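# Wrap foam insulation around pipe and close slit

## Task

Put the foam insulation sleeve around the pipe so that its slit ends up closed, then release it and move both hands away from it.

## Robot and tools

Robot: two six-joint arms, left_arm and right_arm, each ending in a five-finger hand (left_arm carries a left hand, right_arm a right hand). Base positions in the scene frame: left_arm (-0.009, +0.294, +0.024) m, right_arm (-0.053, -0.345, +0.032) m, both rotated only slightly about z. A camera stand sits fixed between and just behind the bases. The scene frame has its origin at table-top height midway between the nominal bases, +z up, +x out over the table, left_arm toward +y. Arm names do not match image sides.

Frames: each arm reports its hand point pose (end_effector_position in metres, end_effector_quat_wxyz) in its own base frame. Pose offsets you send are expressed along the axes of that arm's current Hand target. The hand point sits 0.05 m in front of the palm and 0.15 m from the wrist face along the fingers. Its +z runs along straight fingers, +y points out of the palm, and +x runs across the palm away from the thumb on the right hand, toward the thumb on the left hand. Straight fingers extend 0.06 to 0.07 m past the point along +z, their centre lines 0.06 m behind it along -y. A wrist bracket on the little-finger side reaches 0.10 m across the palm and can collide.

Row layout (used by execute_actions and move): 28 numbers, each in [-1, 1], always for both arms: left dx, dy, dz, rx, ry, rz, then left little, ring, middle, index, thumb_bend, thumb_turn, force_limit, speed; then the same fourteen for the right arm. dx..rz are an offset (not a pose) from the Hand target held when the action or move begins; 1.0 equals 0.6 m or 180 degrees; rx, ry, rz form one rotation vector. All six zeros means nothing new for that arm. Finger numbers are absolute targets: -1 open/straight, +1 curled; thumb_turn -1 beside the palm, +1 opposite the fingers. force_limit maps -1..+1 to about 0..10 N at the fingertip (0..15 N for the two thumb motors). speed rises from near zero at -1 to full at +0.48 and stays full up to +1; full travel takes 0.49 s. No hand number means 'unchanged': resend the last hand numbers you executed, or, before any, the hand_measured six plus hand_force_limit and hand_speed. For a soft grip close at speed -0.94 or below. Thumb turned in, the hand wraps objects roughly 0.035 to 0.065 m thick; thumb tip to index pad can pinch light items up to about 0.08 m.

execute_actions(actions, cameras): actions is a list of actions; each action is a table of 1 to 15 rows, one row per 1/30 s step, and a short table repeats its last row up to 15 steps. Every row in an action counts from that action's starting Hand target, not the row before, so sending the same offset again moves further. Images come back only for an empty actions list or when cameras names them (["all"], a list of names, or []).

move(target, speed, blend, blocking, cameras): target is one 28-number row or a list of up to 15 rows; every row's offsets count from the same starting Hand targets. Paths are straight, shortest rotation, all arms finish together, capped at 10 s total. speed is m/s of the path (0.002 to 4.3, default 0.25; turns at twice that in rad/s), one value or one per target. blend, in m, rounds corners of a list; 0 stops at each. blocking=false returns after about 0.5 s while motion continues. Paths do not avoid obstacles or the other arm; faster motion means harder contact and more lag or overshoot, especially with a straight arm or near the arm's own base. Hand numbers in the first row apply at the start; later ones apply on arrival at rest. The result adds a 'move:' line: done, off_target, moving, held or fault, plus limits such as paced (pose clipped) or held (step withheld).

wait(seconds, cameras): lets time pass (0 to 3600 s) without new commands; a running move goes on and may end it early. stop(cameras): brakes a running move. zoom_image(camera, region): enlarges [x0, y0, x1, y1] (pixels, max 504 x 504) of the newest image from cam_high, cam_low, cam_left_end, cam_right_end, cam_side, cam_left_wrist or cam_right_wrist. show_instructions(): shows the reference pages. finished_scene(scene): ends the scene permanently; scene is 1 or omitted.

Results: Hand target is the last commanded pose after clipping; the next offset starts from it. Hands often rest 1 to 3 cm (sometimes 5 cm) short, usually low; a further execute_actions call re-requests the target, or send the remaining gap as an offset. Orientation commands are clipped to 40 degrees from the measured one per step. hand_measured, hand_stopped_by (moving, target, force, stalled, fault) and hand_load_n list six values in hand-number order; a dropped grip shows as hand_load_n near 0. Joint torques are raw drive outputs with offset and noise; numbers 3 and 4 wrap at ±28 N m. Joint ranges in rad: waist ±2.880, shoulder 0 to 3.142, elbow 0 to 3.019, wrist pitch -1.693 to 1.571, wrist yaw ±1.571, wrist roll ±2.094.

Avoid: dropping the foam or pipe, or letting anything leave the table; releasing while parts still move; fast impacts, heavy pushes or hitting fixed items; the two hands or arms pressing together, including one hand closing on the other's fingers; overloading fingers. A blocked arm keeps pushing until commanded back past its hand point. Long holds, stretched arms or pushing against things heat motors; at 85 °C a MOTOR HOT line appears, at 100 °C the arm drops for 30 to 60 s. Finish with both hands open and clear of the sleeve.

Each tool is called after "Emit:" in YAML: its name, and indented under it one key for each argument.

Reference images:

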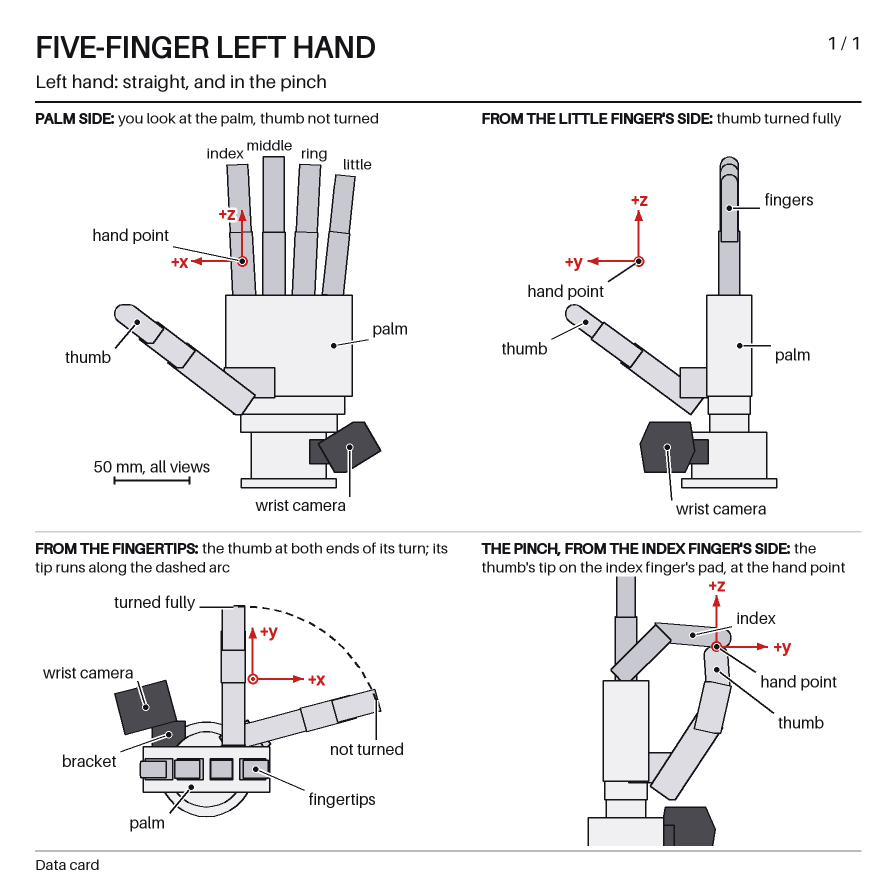

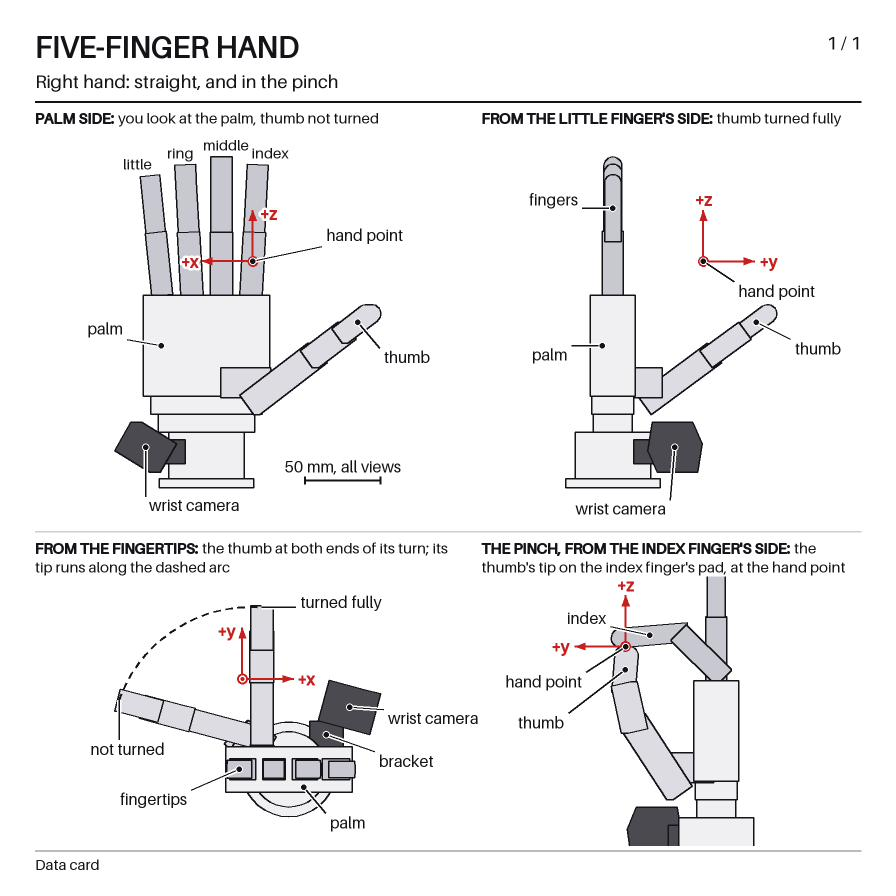

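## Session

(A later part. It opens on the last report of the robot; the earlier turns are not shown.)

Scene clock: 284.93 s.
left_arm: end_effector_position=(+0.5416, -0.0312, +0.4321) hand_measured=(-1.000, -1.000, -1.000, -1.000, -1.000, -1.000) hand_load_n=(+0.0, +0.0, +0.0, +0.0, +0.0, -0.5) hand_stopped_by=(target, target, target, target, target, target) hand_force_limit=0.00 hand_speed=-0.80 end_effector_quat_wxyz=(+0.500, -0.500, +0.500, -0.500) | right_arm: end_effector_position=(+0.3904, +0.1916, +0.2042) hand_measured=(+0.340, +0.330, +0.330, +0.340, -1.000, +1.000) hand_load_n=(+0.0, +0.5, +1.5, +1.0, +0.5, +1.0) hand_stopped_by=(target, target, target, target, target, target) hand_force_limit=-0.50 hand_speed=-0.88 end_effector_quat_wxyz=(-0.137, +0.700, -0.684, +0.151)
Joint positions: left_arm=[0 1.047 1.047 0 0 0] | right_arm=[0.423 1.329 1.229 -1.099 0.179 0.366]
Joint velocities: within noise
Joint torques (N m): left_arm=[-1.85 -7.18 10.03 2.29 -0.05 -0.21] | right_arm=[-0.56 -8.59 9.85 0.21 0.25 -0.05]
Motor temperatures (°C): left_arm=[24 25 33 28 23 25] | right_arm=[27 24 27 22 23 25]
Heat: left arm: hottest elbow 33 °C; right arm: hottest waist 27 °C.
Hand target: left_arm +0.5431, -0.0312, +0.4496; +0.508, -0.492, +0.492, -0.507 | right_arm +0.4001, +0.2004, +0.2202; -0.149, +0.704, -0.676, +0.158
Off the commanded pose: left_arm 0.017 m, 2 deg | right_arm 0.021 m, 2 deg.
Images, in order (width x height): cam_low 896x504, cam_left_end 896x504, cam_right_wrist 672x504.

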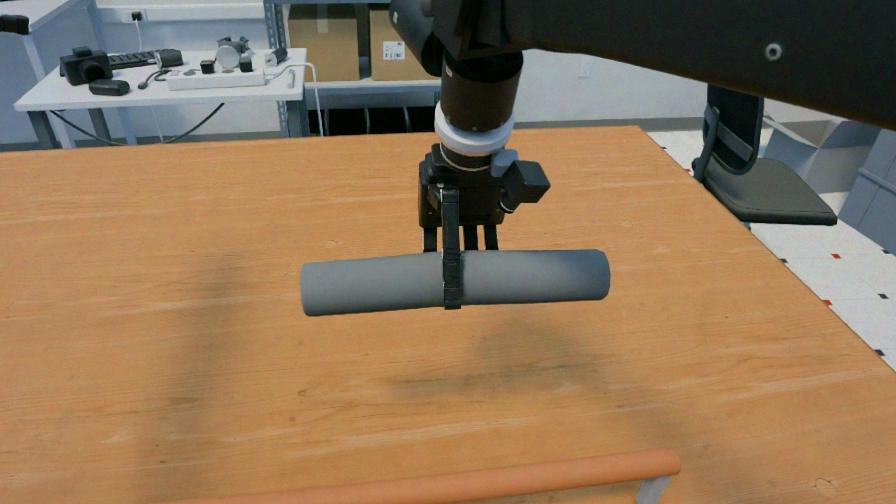

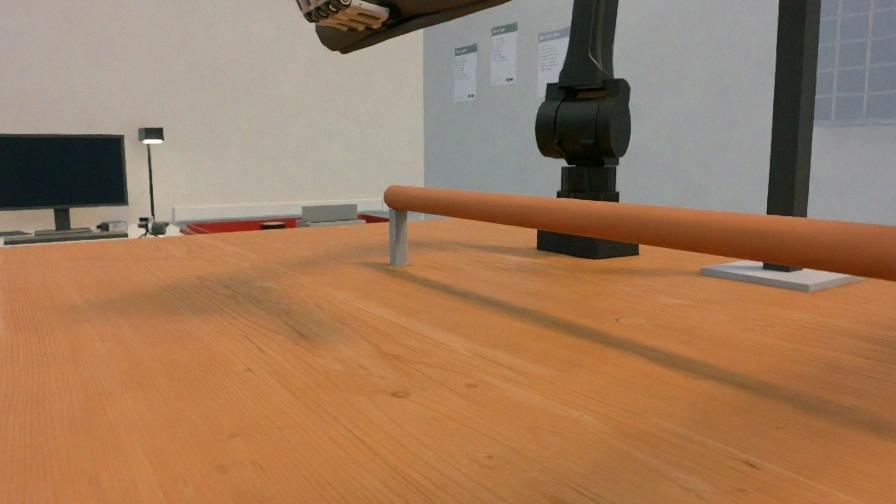

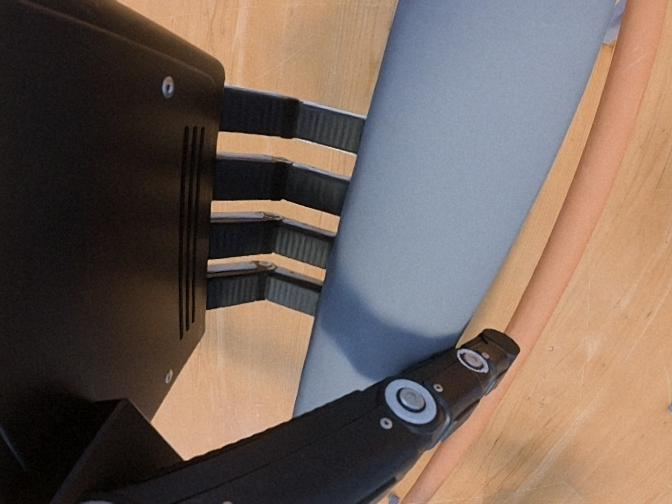

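Emit:
move:
  target:
    - [0,0,0,0,0,0,-1,-1,-1,-1,-1,-1,0,-0.8,-0.1087,0.2030,0.0497,0,0,0,0.34,0.33,0.33,0.34,-1,1,-0.5,-0.88]
  speed: 0.1
  cameras: ["cam_high","cam_left_end","cam_right_end","cam_side"]

Emit:
zoom_image:
  camera: "cam_right_end"
  region: [200, 120, 500, 340]

Emit:
zoom_image:
  camera: "cam_side"
  region: [280, 150, 580, 290]

Scene clock: 287.57 s.
left_arm: end_effector_position=(+0.5416, -0.0312, +0.4321) hand_measured=(-1.000, -1.000, -1.000, -1.000, -1.000, -1.000) hand_load_n=(+0.0, +0.0, +0.0, -0.5, +0.0, -0.5) hand_stopped_by=(target, target, target, target, target, target) hand_force_limit=0.00 hand_speed=-0.80 end_effector_quat_wxyz=(+0.500, -0.500, +0.500, -0.500) | right_arm: end_effector_position=(+0.2976, +0.2532, +0.1292) hand_measured=(+0.340, +0.330, +0.330, +0.340, -1.000, +1.000) hand_load_n=(+0.0, +0.5, +1.0, +1.5, +0.5, +0.5) hand_stopped_by=(target, target, target, target, target, target) hand_force_limit=-0.50 hand_speed=-0.88 end_effector_quat_wxyz=(-0.128, +0.708, -0.677, +0.155)
Joint positions: left_arm=[0 1.047 1.047 0 0 0] | right_arm=[0.695 1.267 0.978 -0.983 0.277 0.609]
Joint torques (N m): left_arm=[-1.61 -7 9.94 2.26 -0.06 -0.2] | right_arm=[-0.97 -9.58 6.68 1.1 0.3 0.11]
Heat: left arm: hottest elbow 33 °C; right arm: hottest waist 27 °C.
Hand target: left_arm +0.5431, -0.0312, +0.4496; +0.508, -0.492, +0.492, -0.507 | right_arm +0.3002, +0.2605, +0.1402; -0.149, +0.704, -0.676, +0.158
Off the commanded pose: left_arm 0.017 m, 2 deg | right_arm 0.013 m, 2 deg.
move: off_target (right_arm)

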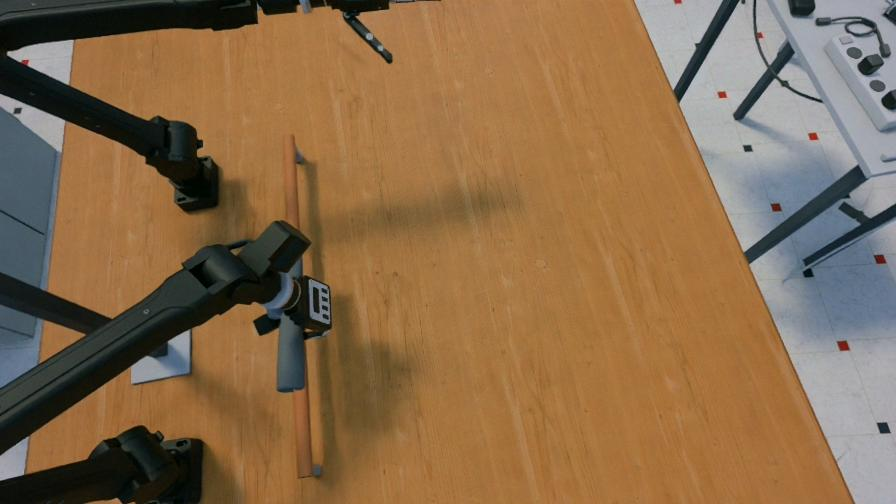

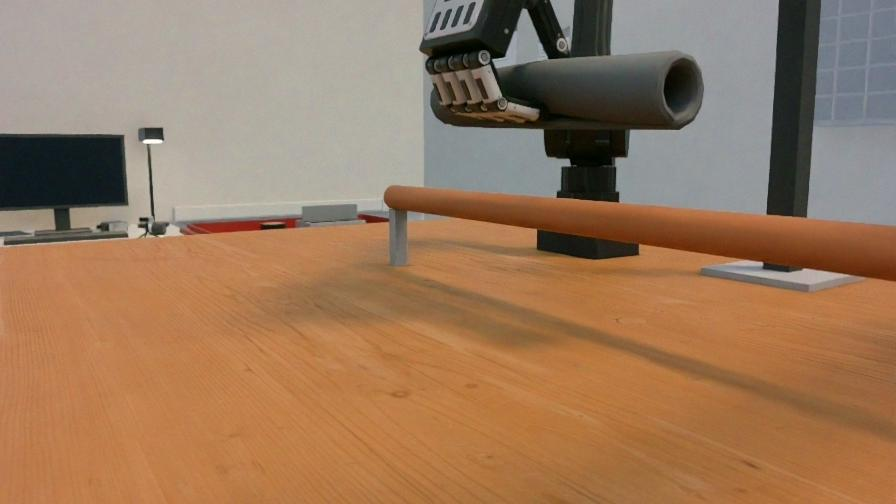

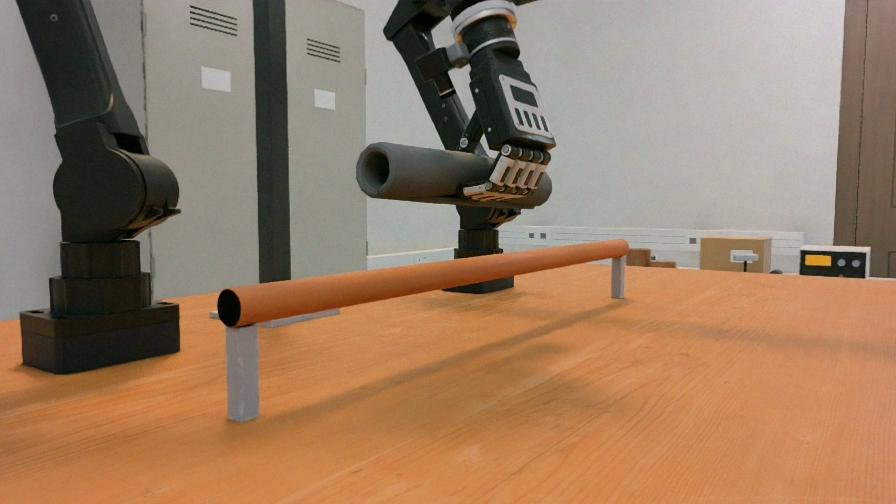

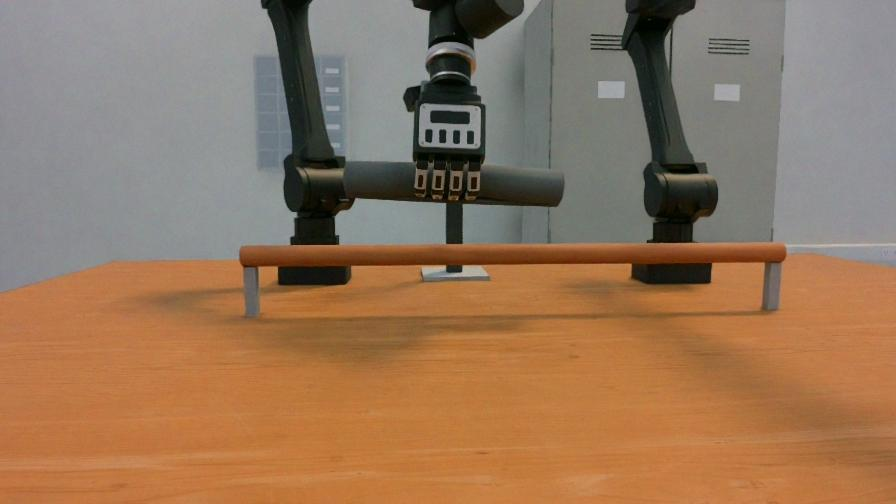

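Scaled by 1.680.

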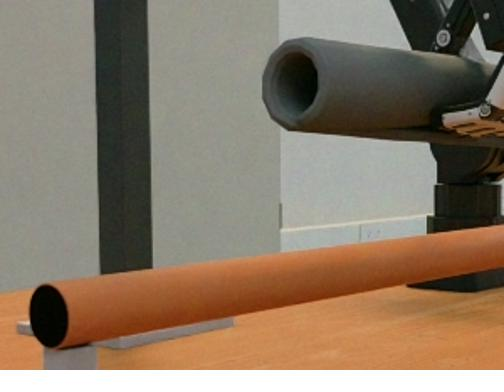

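Scaled by 1.680.

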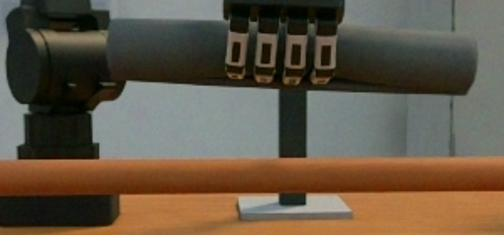

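Emit:
zoom_image:
  camera: "cam_left_end"
  region: [560, 20, 760, 160]

Emit:
zoom_image:
  camera: "cam_right_end"
  region: [340, 120, 440, 220]

Emit:
zoom_image:
  camera: "cam_high"
  region: [240, 200, 360, 420]

Scaled by 2.520.

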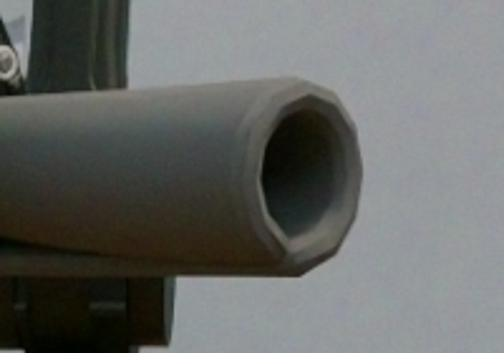

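Scaled by 5.040.

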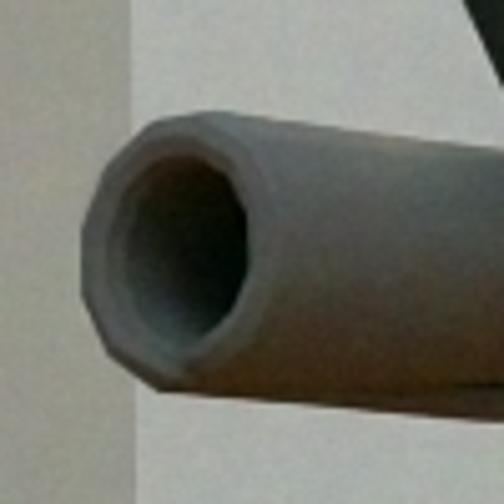

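Scaled by 2.291.

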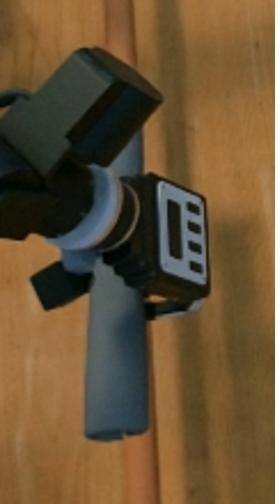

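Emit:
move:
  target:
    - [0,0,0,0,0,0,-1,-1,-1,-1,-1,-1,0,-0.8,-0.0017,0.0372,0.0285,0,-0.0181,-0.0099,0.34,0.33,0.33,0.34,-1,1,-0.5,-0.88]
  speed: 0.05
  cameras: ["cam_high","cam_left_end","cam_right_end","cam_side"]

Emit:
zoom_image:
  camera: "cam_high"
  region: [240, 200, 360, 420]

Emit:
zoom_image:
  camera: "cam_right_end"
  region: [200, 120, 500, 340]

Scene clock: 289.47 s.
left_arm: end_effector_position=(+0.5416, -0.0312, +0.4321) hand_measured=(-1.000, -1.000, -1.000, -1.000, -1.000, -1.000) hand_load_n=(+0.0, +0.0, +0.0, +0.0, +0.0, +0.0) hand_stopped_by=(target, target, target, target, target, target) hand_force_limit=0.00 hand_speed=-0.80 end_effector_quat_wxyz=(+0.500, -0.500, +0.500, -0.500) | right_arm: end_effector_position=(+0.2857, +0.2530, +0.1049) hand_measured=(+0.340, +0.330, +0.330, +0.340, -1.000, +1.000) hand_load_n=(+0.0, +0.5, +1.0, +1.5, +0.0, +1.0) hand_stopped_by=(target, target, target, target, target, target) hand_force_limit=-0.50 hand_speed=-0.88 end_effector_quat_wxyz=(-0.146, +0.716, -0.669, +0.139)
Joint positions: left_arm=[0 1.047 1.047 0 0 0] | right_arm=[0.696 1.244 0.886 -0.881 0.237 0.587]
Joint torques (N m): left_arm=[-1.73 -7 9.92 2.32 -0.06 -0.2] | right_arm=[-0.44 -8.64 6.65 1.13 0.06 0]
Heat: left arm: hottest elbow 33 °C; right arm: hottest waist 27 °C.
Hand target: left_arm +0.5431, -0.0312, +0.4496; +0.508, -0.492, +0.492, -0.507 | right_arm +0.2872, +0.2605, +0.1153; -0.166, +0.719, -0.661, +0.140
Off the commanded pose: left_arm 0.017 m, 2 deg | right_arm 0.013 m, 2 deg.
move: off_target (right_arm)

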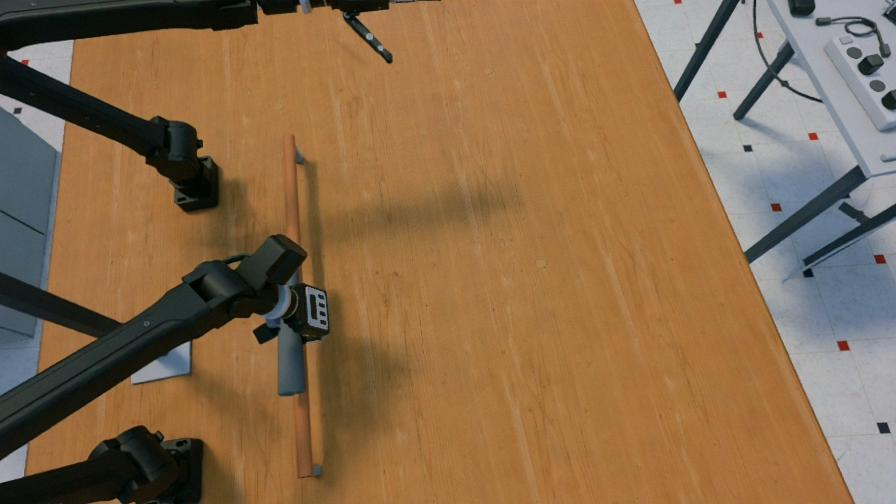

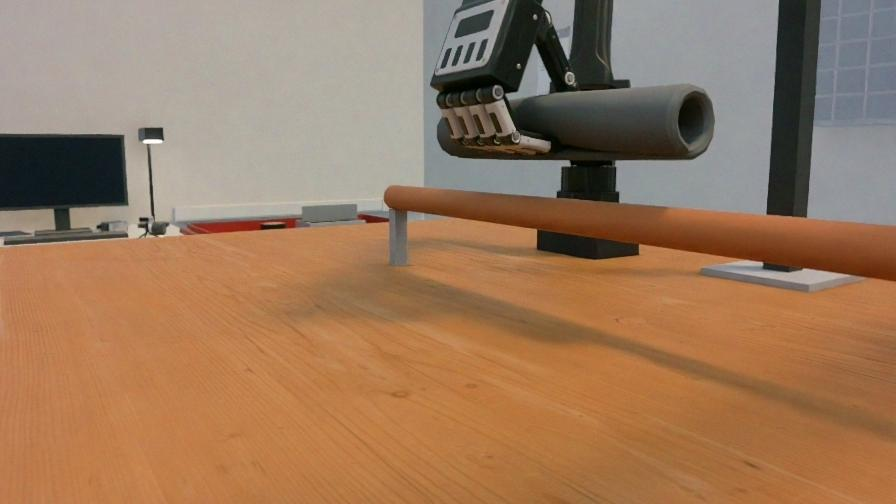

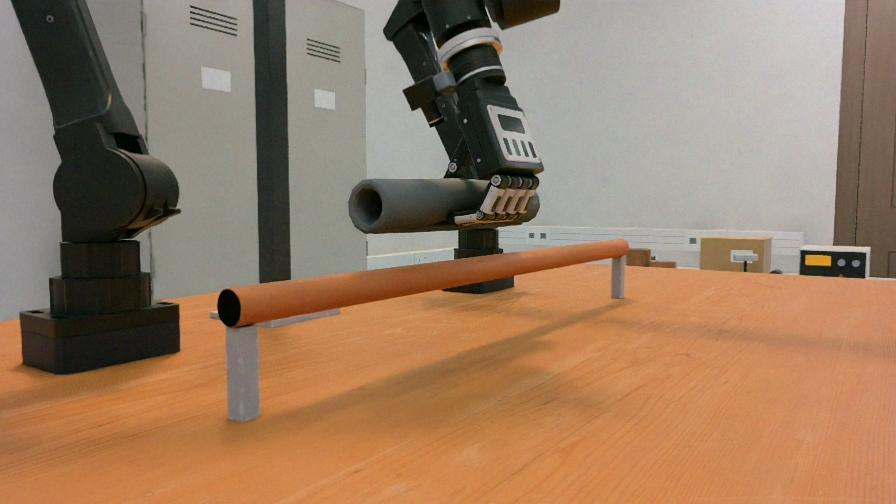

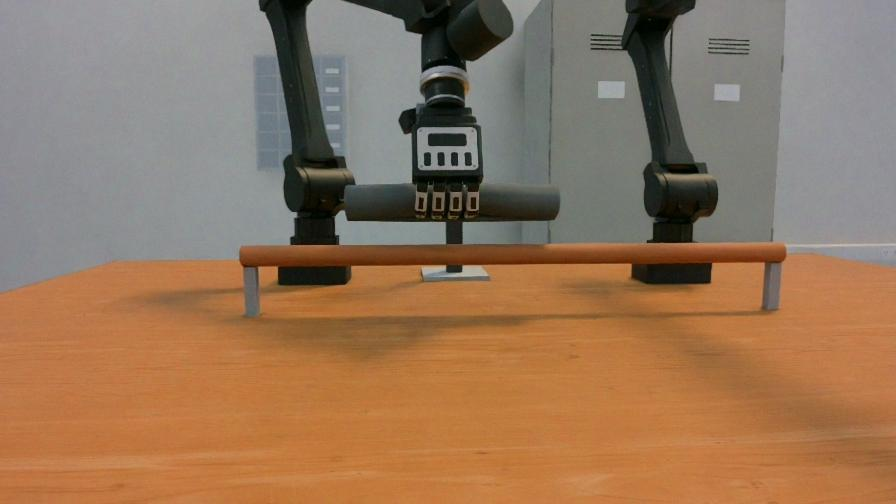

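Scaled by 2.291.

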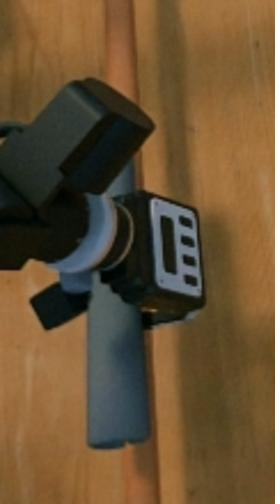

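Scaled by 1.680.

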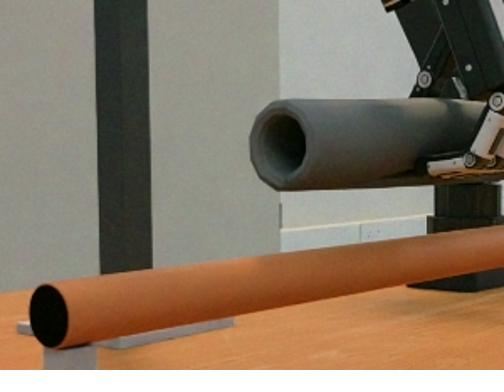

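Emit:
execute_actions:
  actions: []
  cameras: ["cam_high","cam_side","cam_left_end","cam_right_end"]

Scene clock: 289.97 s.
left_arm: end_effector_position=(+0.5416, -0.0312, +0.4321) hand_measured=(-1.000, -1.000, -1.000, -1.000, -1.000, -1.000) hand_load_n=(+0.0, +0.0, +0.0, +0.0, +0.0, +0.0) hand_stopped_by=(target, target, target, target, target, target) hand_force_limit=0.00 hand_speed=-0.80 end_effector_quat_wxyz=(+0.500, -0.500, +0.500, -0.500) | right_arm: end_effector_position=(+0.2857, +0.2530, +0.1049) hand_measured=(+0.340, +0.330, +0.330, +0.340, -1.000, +1.000) hand_load_n=(+0.0, +0.5, +1.5, +1.5, +0.5, +1.0) hand_stopped_by=(target, target, target, target, target, target) hand_force_limit=-0.50 hand_speed=-0.88 end_effector_quat_wxyz=(-0.146, +0.716, -0.668, +0.139)
Joint positions: left_arm=[0 1.047 1.047 0 0 0] | right_arm=[0.696 1.244 0.886 -0.881 0.237 0.587]
Joint velocities: within noise
Joint torques (N m): left_arm=[-1.9 -7.24 9.98 2.36 -0.08 -0.2] | right_arm=[-0.67 -8.82 6.57 0.92 0.05 -0.05]
Motor temperatures (°C): left_arm=[24 25 33 28 23 25] | right_arm=[27 24 27 22 23 25]
Heat: left arm: hottest elbow 33 °C; right arm: hottest waist 27 °C.
Hand target: left_arm +0.5431, -0.0312, +0.4496; +0.508, -0.492, +0.492, -0.507 | right_arm +0.2872, +0.2605, +0.1153; -0.166, +0.719, -0.661, +0.140
Off the commanded pose: left_arm 0.017 m, 2 deg | right_arm 0.013 m, 2 deg.
Images, in order (width x height): cam_high 896x504, cam_left_end 896x504, cam_right_end 896x504, cam_side 896x504.

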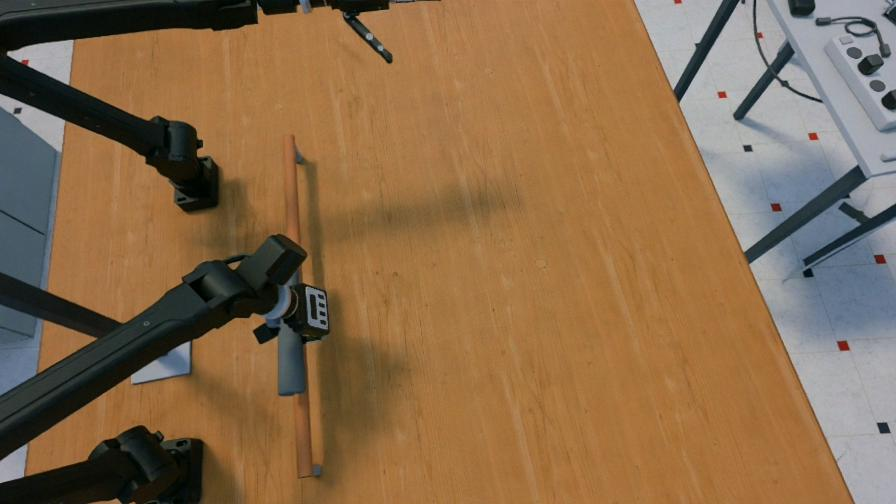

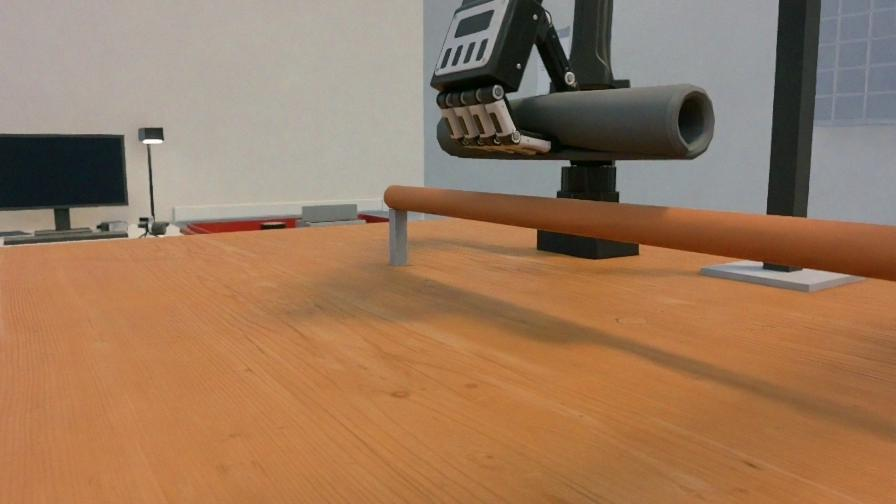

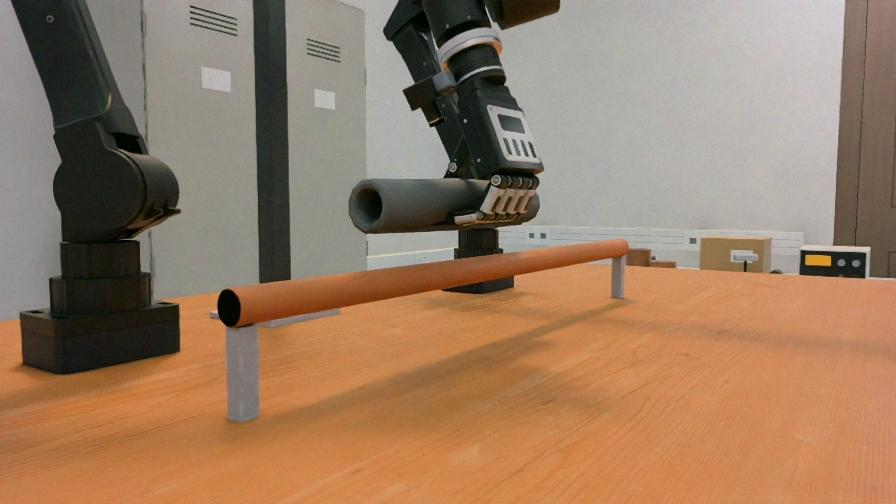

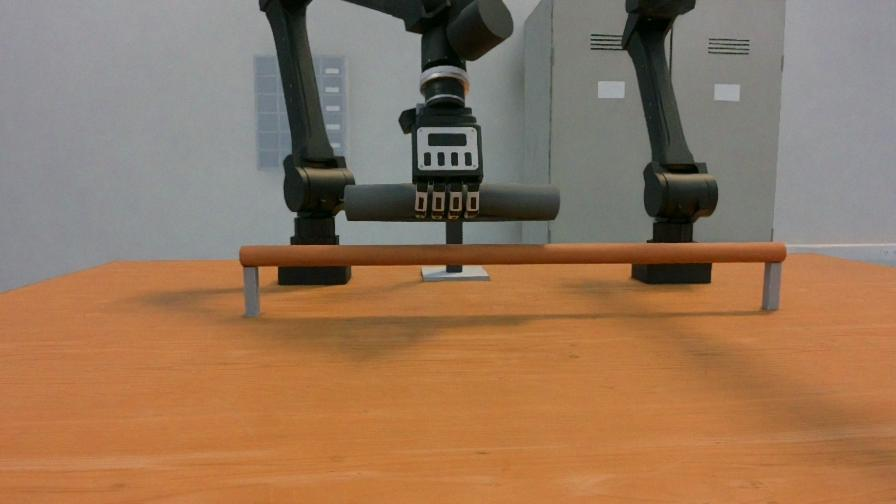

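Emit:
zoom_image:
  camera: "cam_high"
  region: [240, 220, 360, 420]

Emit:
zoom_image:
  camera: "cam_right_end"
  region: [320, 150, 580, 290]

Emit:
zoom_image:
  camera: "cam_left_end"
  region: [420, 60, 740, 220]

Emit:
zoom_image:
  camera: "cam_side"
  region: [320, 150, 590, 280]

Scaled by 2.520.

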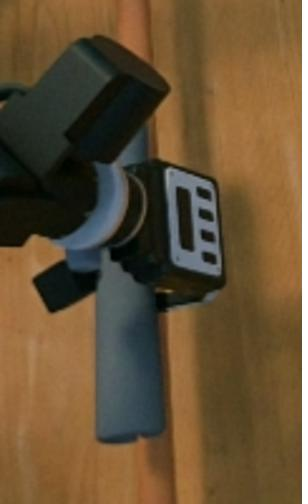

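Scaled by 1.938.

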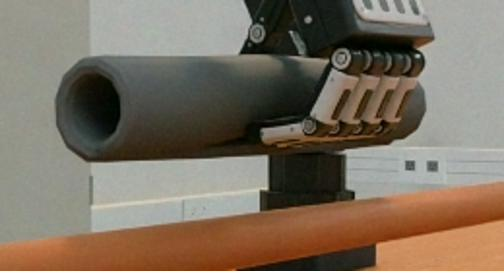

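Scaled by 1.575.

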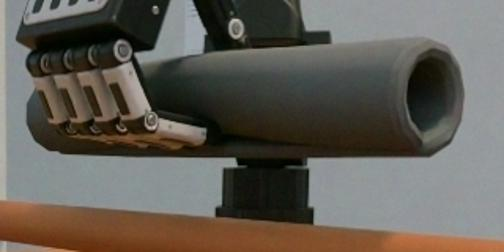

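Scaled by 1.867.

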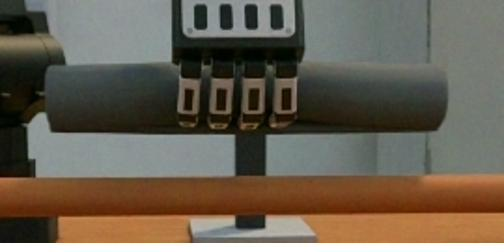

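Emit:
zoom_image:
  camera: "cam_right_end"
  region: [340, 165, 410, 245]

Emit:
zoom_image:
  camera: "cam_left_end"
  region: [640, 75, 730, 175]

Scaled by 6.300.

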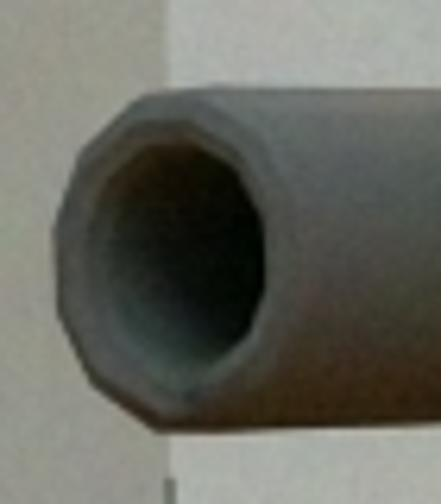

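Scaled by 5.040.

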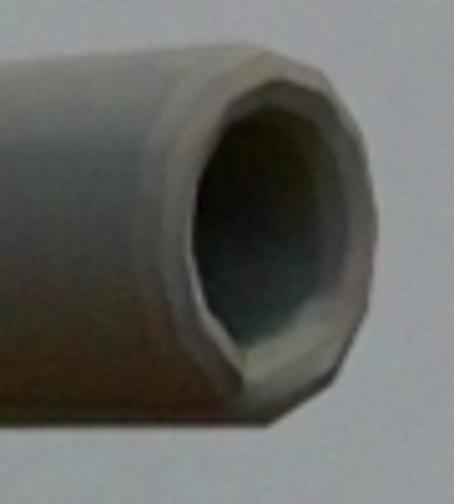

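Emit:
zoom_image:
  camera: "cam_high"
  region: [260, 240, 340, 320]

Emit:
zoom_image:
  camera: "cam_high"
  region: [260, 320, 340, 400]

Scaled by 6.300.

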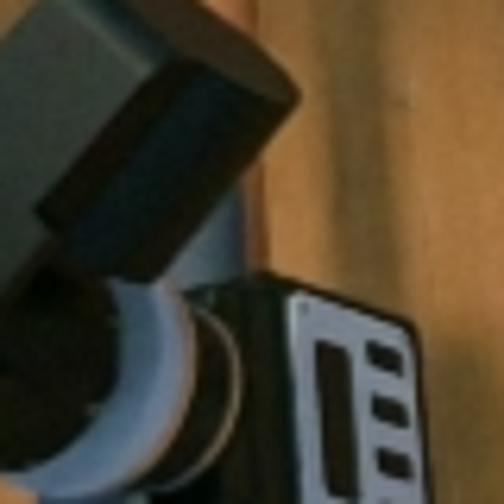

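Scaled by 6.300.

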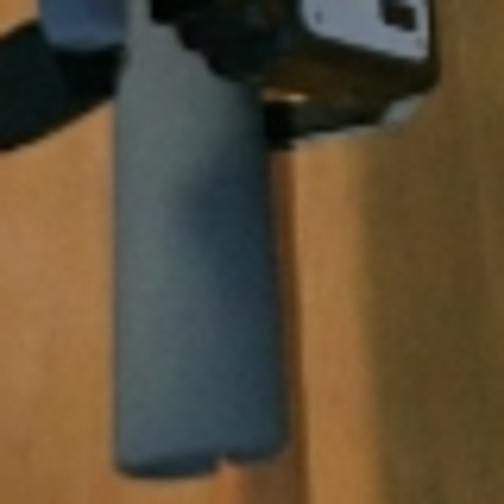

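Emit:
zoom_image:
  camera: "cam_high"
  region: [270, 375, 315, 415]

Emit:
zoom_image:
  camera: "cam_right_end"
  region: [345, 175, 395, 240]

Scaled by 11.200.

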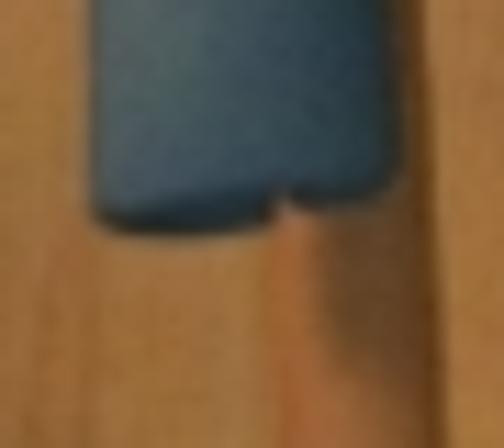

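Scaled by 7.754.

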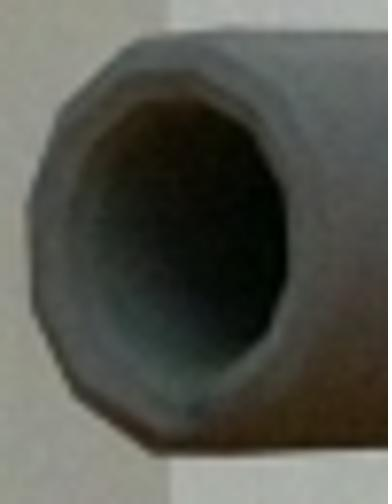

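Emit:
move:
  target: [0,0,0,0,0,0,-1,-1,-1,-1,-1,-1,0,-0.8,0.0,0.005,0.0,0,0.0604,-0.0282,0.34,0.33,0.33,0.34,-1,1,-0.5,-0.88]
  speed: 0.06
  cameras: ["cam_high","cam_side"]

Scene clock: 296.30 s.
left_arm: end_effector_position=(+0.5416, -0.0312, +0.4321) hand_measured=(-1.000, -1.000, -1.000, -1.000, -1.000, -1.000) hand_load_n=(+0.0, +0.0, +0.0, +0.0, +0.0, -0.5) hand_stopped_by=(target, target, target, target, target, target) hand_force_limit=0.00 hand_speed=-0.80 end_effector_quat_wxyz=(+0.500, -0.500, +0.500, -0.500) | right_arm: end_effector_position=(+0.2764, +0.2459, +0.1013) hand_measured=(+0.340, +0.330, +0.330, +0.340, -1.000, +1.000) hand_load_n=(+0.5, +0.5, +1.5, +1.0, +0.5, +1.0) hand_stopped_by=(target, target, target, target, target, target) hand_force_limit=-0.50 hand_speed=-0.88 end_effector_quat_wxyz=(-0.083, +0.732, -0.642, +0.213)
Joint positions: left_arm=[0 1.047 1.047 0 0 0] | right_arm=[0.792 1.303 0.939 -1.004 0.416 0.617]
Joint torques (N m): left_arm=[-1.79 -6.95 9.98 2.39 -0.07 -0.19] | right_arm=[-0.38 -7.12 8.96 -0.13 0.36 0.06]
Heat: left arm: hottest elbow 33 °C; right arm: hottest elbow 27 °C.
Hand target: left_arm +0.5431, -0.0312, +0.4496; +0.508, -0.492, +0.492, -0.507 | right_arm +0.2845, +0.2604, +0.1142; -0.096, +0.731, -0.641, +0.215
Off the commanded pose: left_arm 0.017 m, 2 deg | right_arm 0.021 m, 2 deg.
move: off_target (right_arm)

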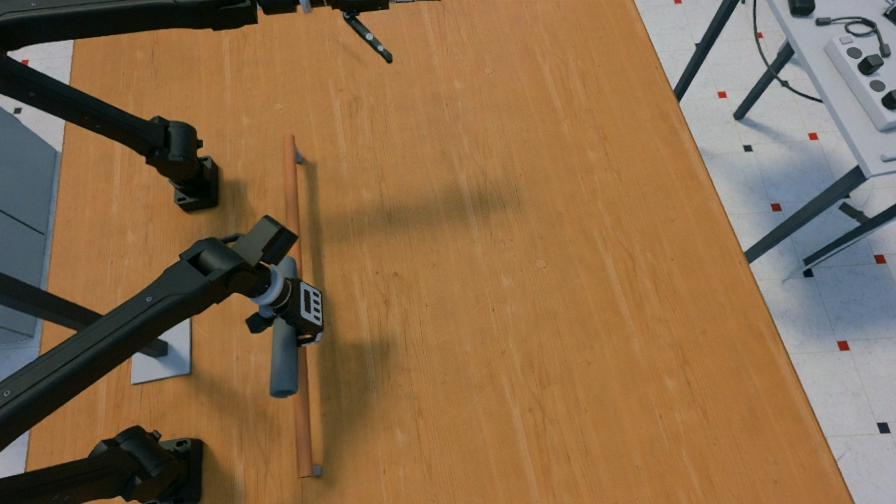

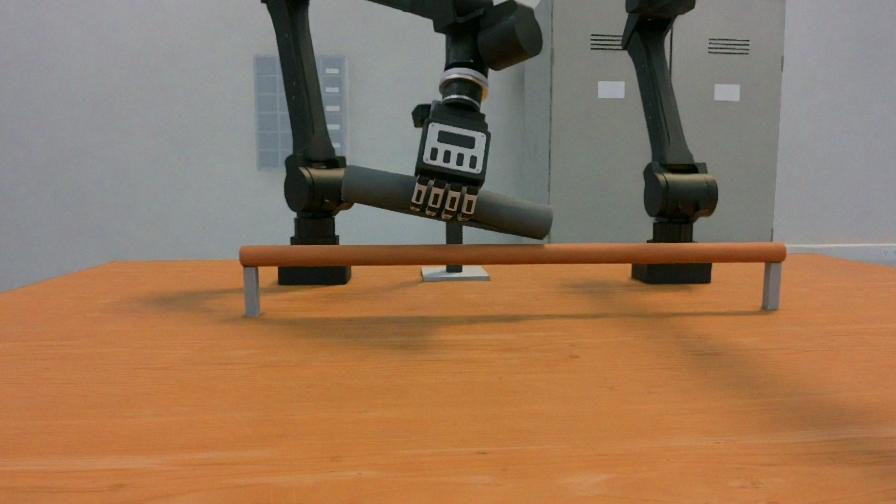

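Emit:
zoom_image:
  camera: "cam_high"
  region: [250, 240, 340, 410]

Scaled by 2.965.

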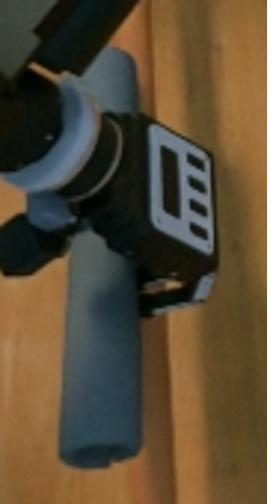

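Emit:
move:
  target: [0,0,0,0,0,0,-1,-1,-1,-1,-1,-1,0,-0.8,-0.003,-0.0007,0.0222,0,0,0,0.34,0.33,0.33,0.34,-1,1,-0.5,-0.88]
  speed: 0.03
  cameras: ["cam_high","cam_side","cam_left_end"]

Emit:
zoom_image:
  camera: "cam_high"
  region: [250, 240, 340, 410]

Emit:
zoom_image:
  camera: "cam_side"
  region: [320, 150, 590, 280]

Emit:
zoom_image:
  camera: "cam_left_end"
  region: [420, 60, 740, 260]

Scene clock: 298.30 s.
left_arm: end_effector_position=(+0.5416, -0.0312, +0.4321) hand_measured=(-1.000, -1.000, -1.000, -1.000, -1.000, -1.000) hand_load_n=(+0.0, +0.0, +0.0, +0.0, +0.0, -0.5) hand_stopped_by=(target, target, target, target, target, target) hand_force_limit=0.00 hand_speed=-0.80 end_effector_quat_wxyz=(+0.500, -0.500, +0.500, -0.500) | right_arm: end_effector_position=(+0.2793, +0.2488, +0.0938) hand_measured=(+0.340, +0.330, +0.330, +0.340, -1.000, +1.000) hand_load_n=(+0.0, +0.5, +1.0, +1.5, +0.0, +0.5) hand_stopped_by=(target, target, target, target, target, target) hand_force_limit=-0.50 hand_speed=-0.88 end_effector_quat_wxyz=(-0.080, +0.733, -0.641, +0.213)
Joint positions: left_arm=[0 1.047 1.047 0 0 0] | right_arm=[0.792 1.326 0.939 -0.986 0.416 0.618]
Joint torques (N m): left_arm=[-1.61 -6.95 9.94 2.28 -0.07 -0.2] | right_arm=[-1.08 -8.06 8.01 0.73 0.32 -0.02]
Heat: left arm: hottest elbow 33 °C; right arm: hottest elbow 27 °C.
Hand target: left_arm +0.5431, -0.0312, +0.4496; +0.508, -0.492, +0.492, -0.507 | right_arm +0.2905, +0.2604, +0.1020; -0.096, +0.731, -0.641, +0.215
Off the commanded pose: left_arm 0.017 m, 2 deg | right_arm 0.018 m, 2 deg.
move: off_target (right_arm)
Images, in order (width x height): cam_high 896x504, cam_left_end 896x504, cam_side 896x504.

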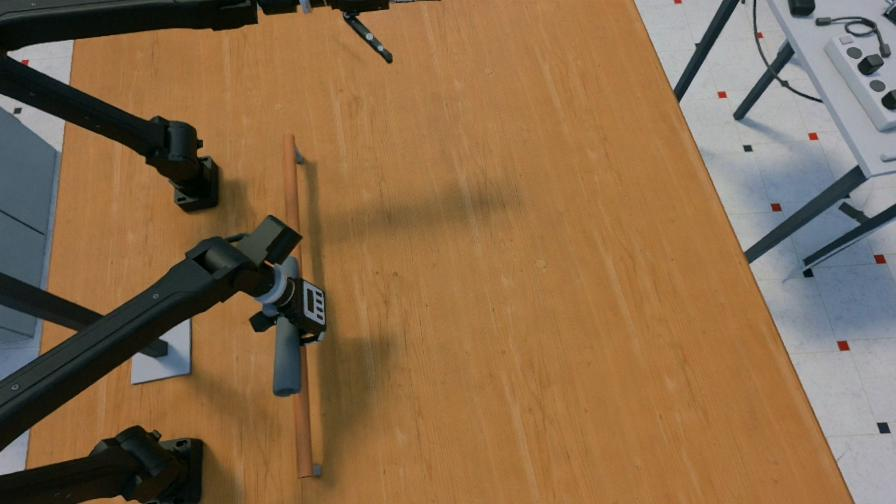

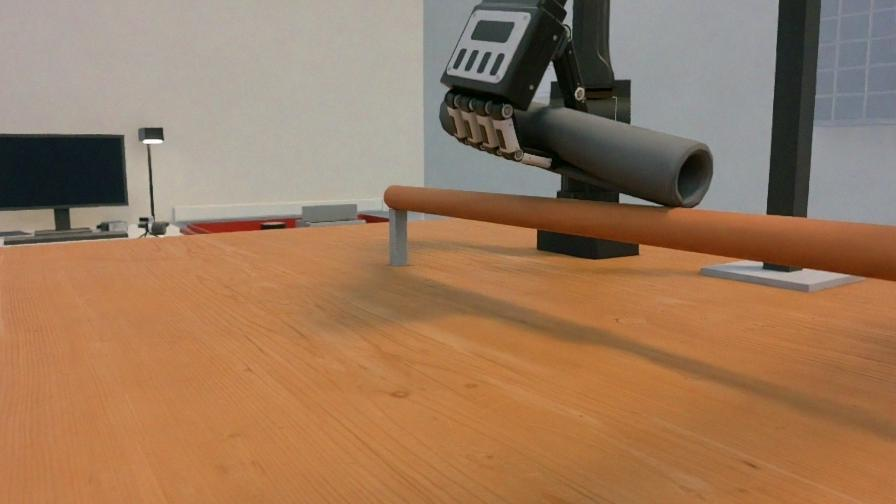

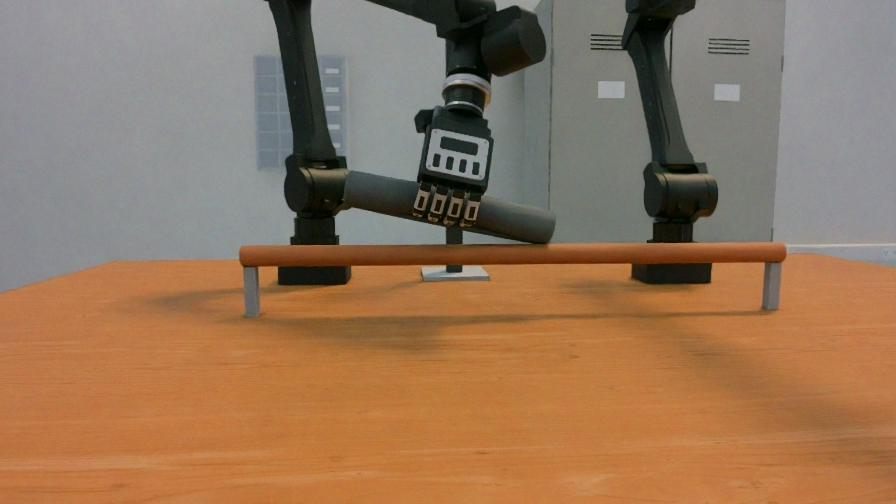

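Scaled by 2.965.

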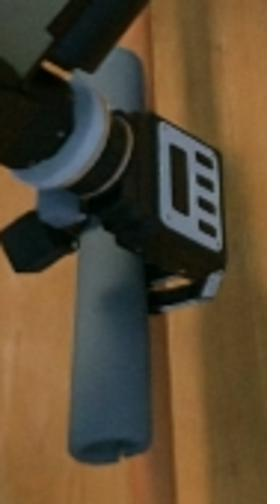

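Scaled by 1.867.

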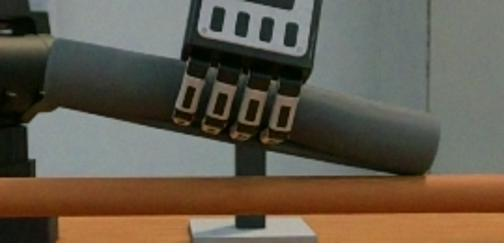

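Scaled by 1.575.

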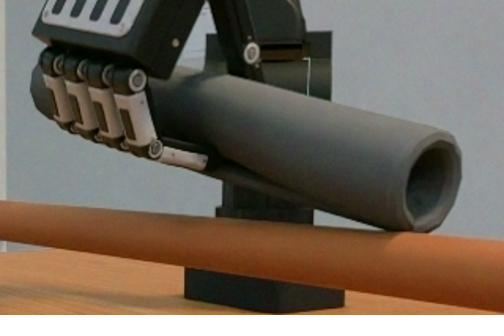

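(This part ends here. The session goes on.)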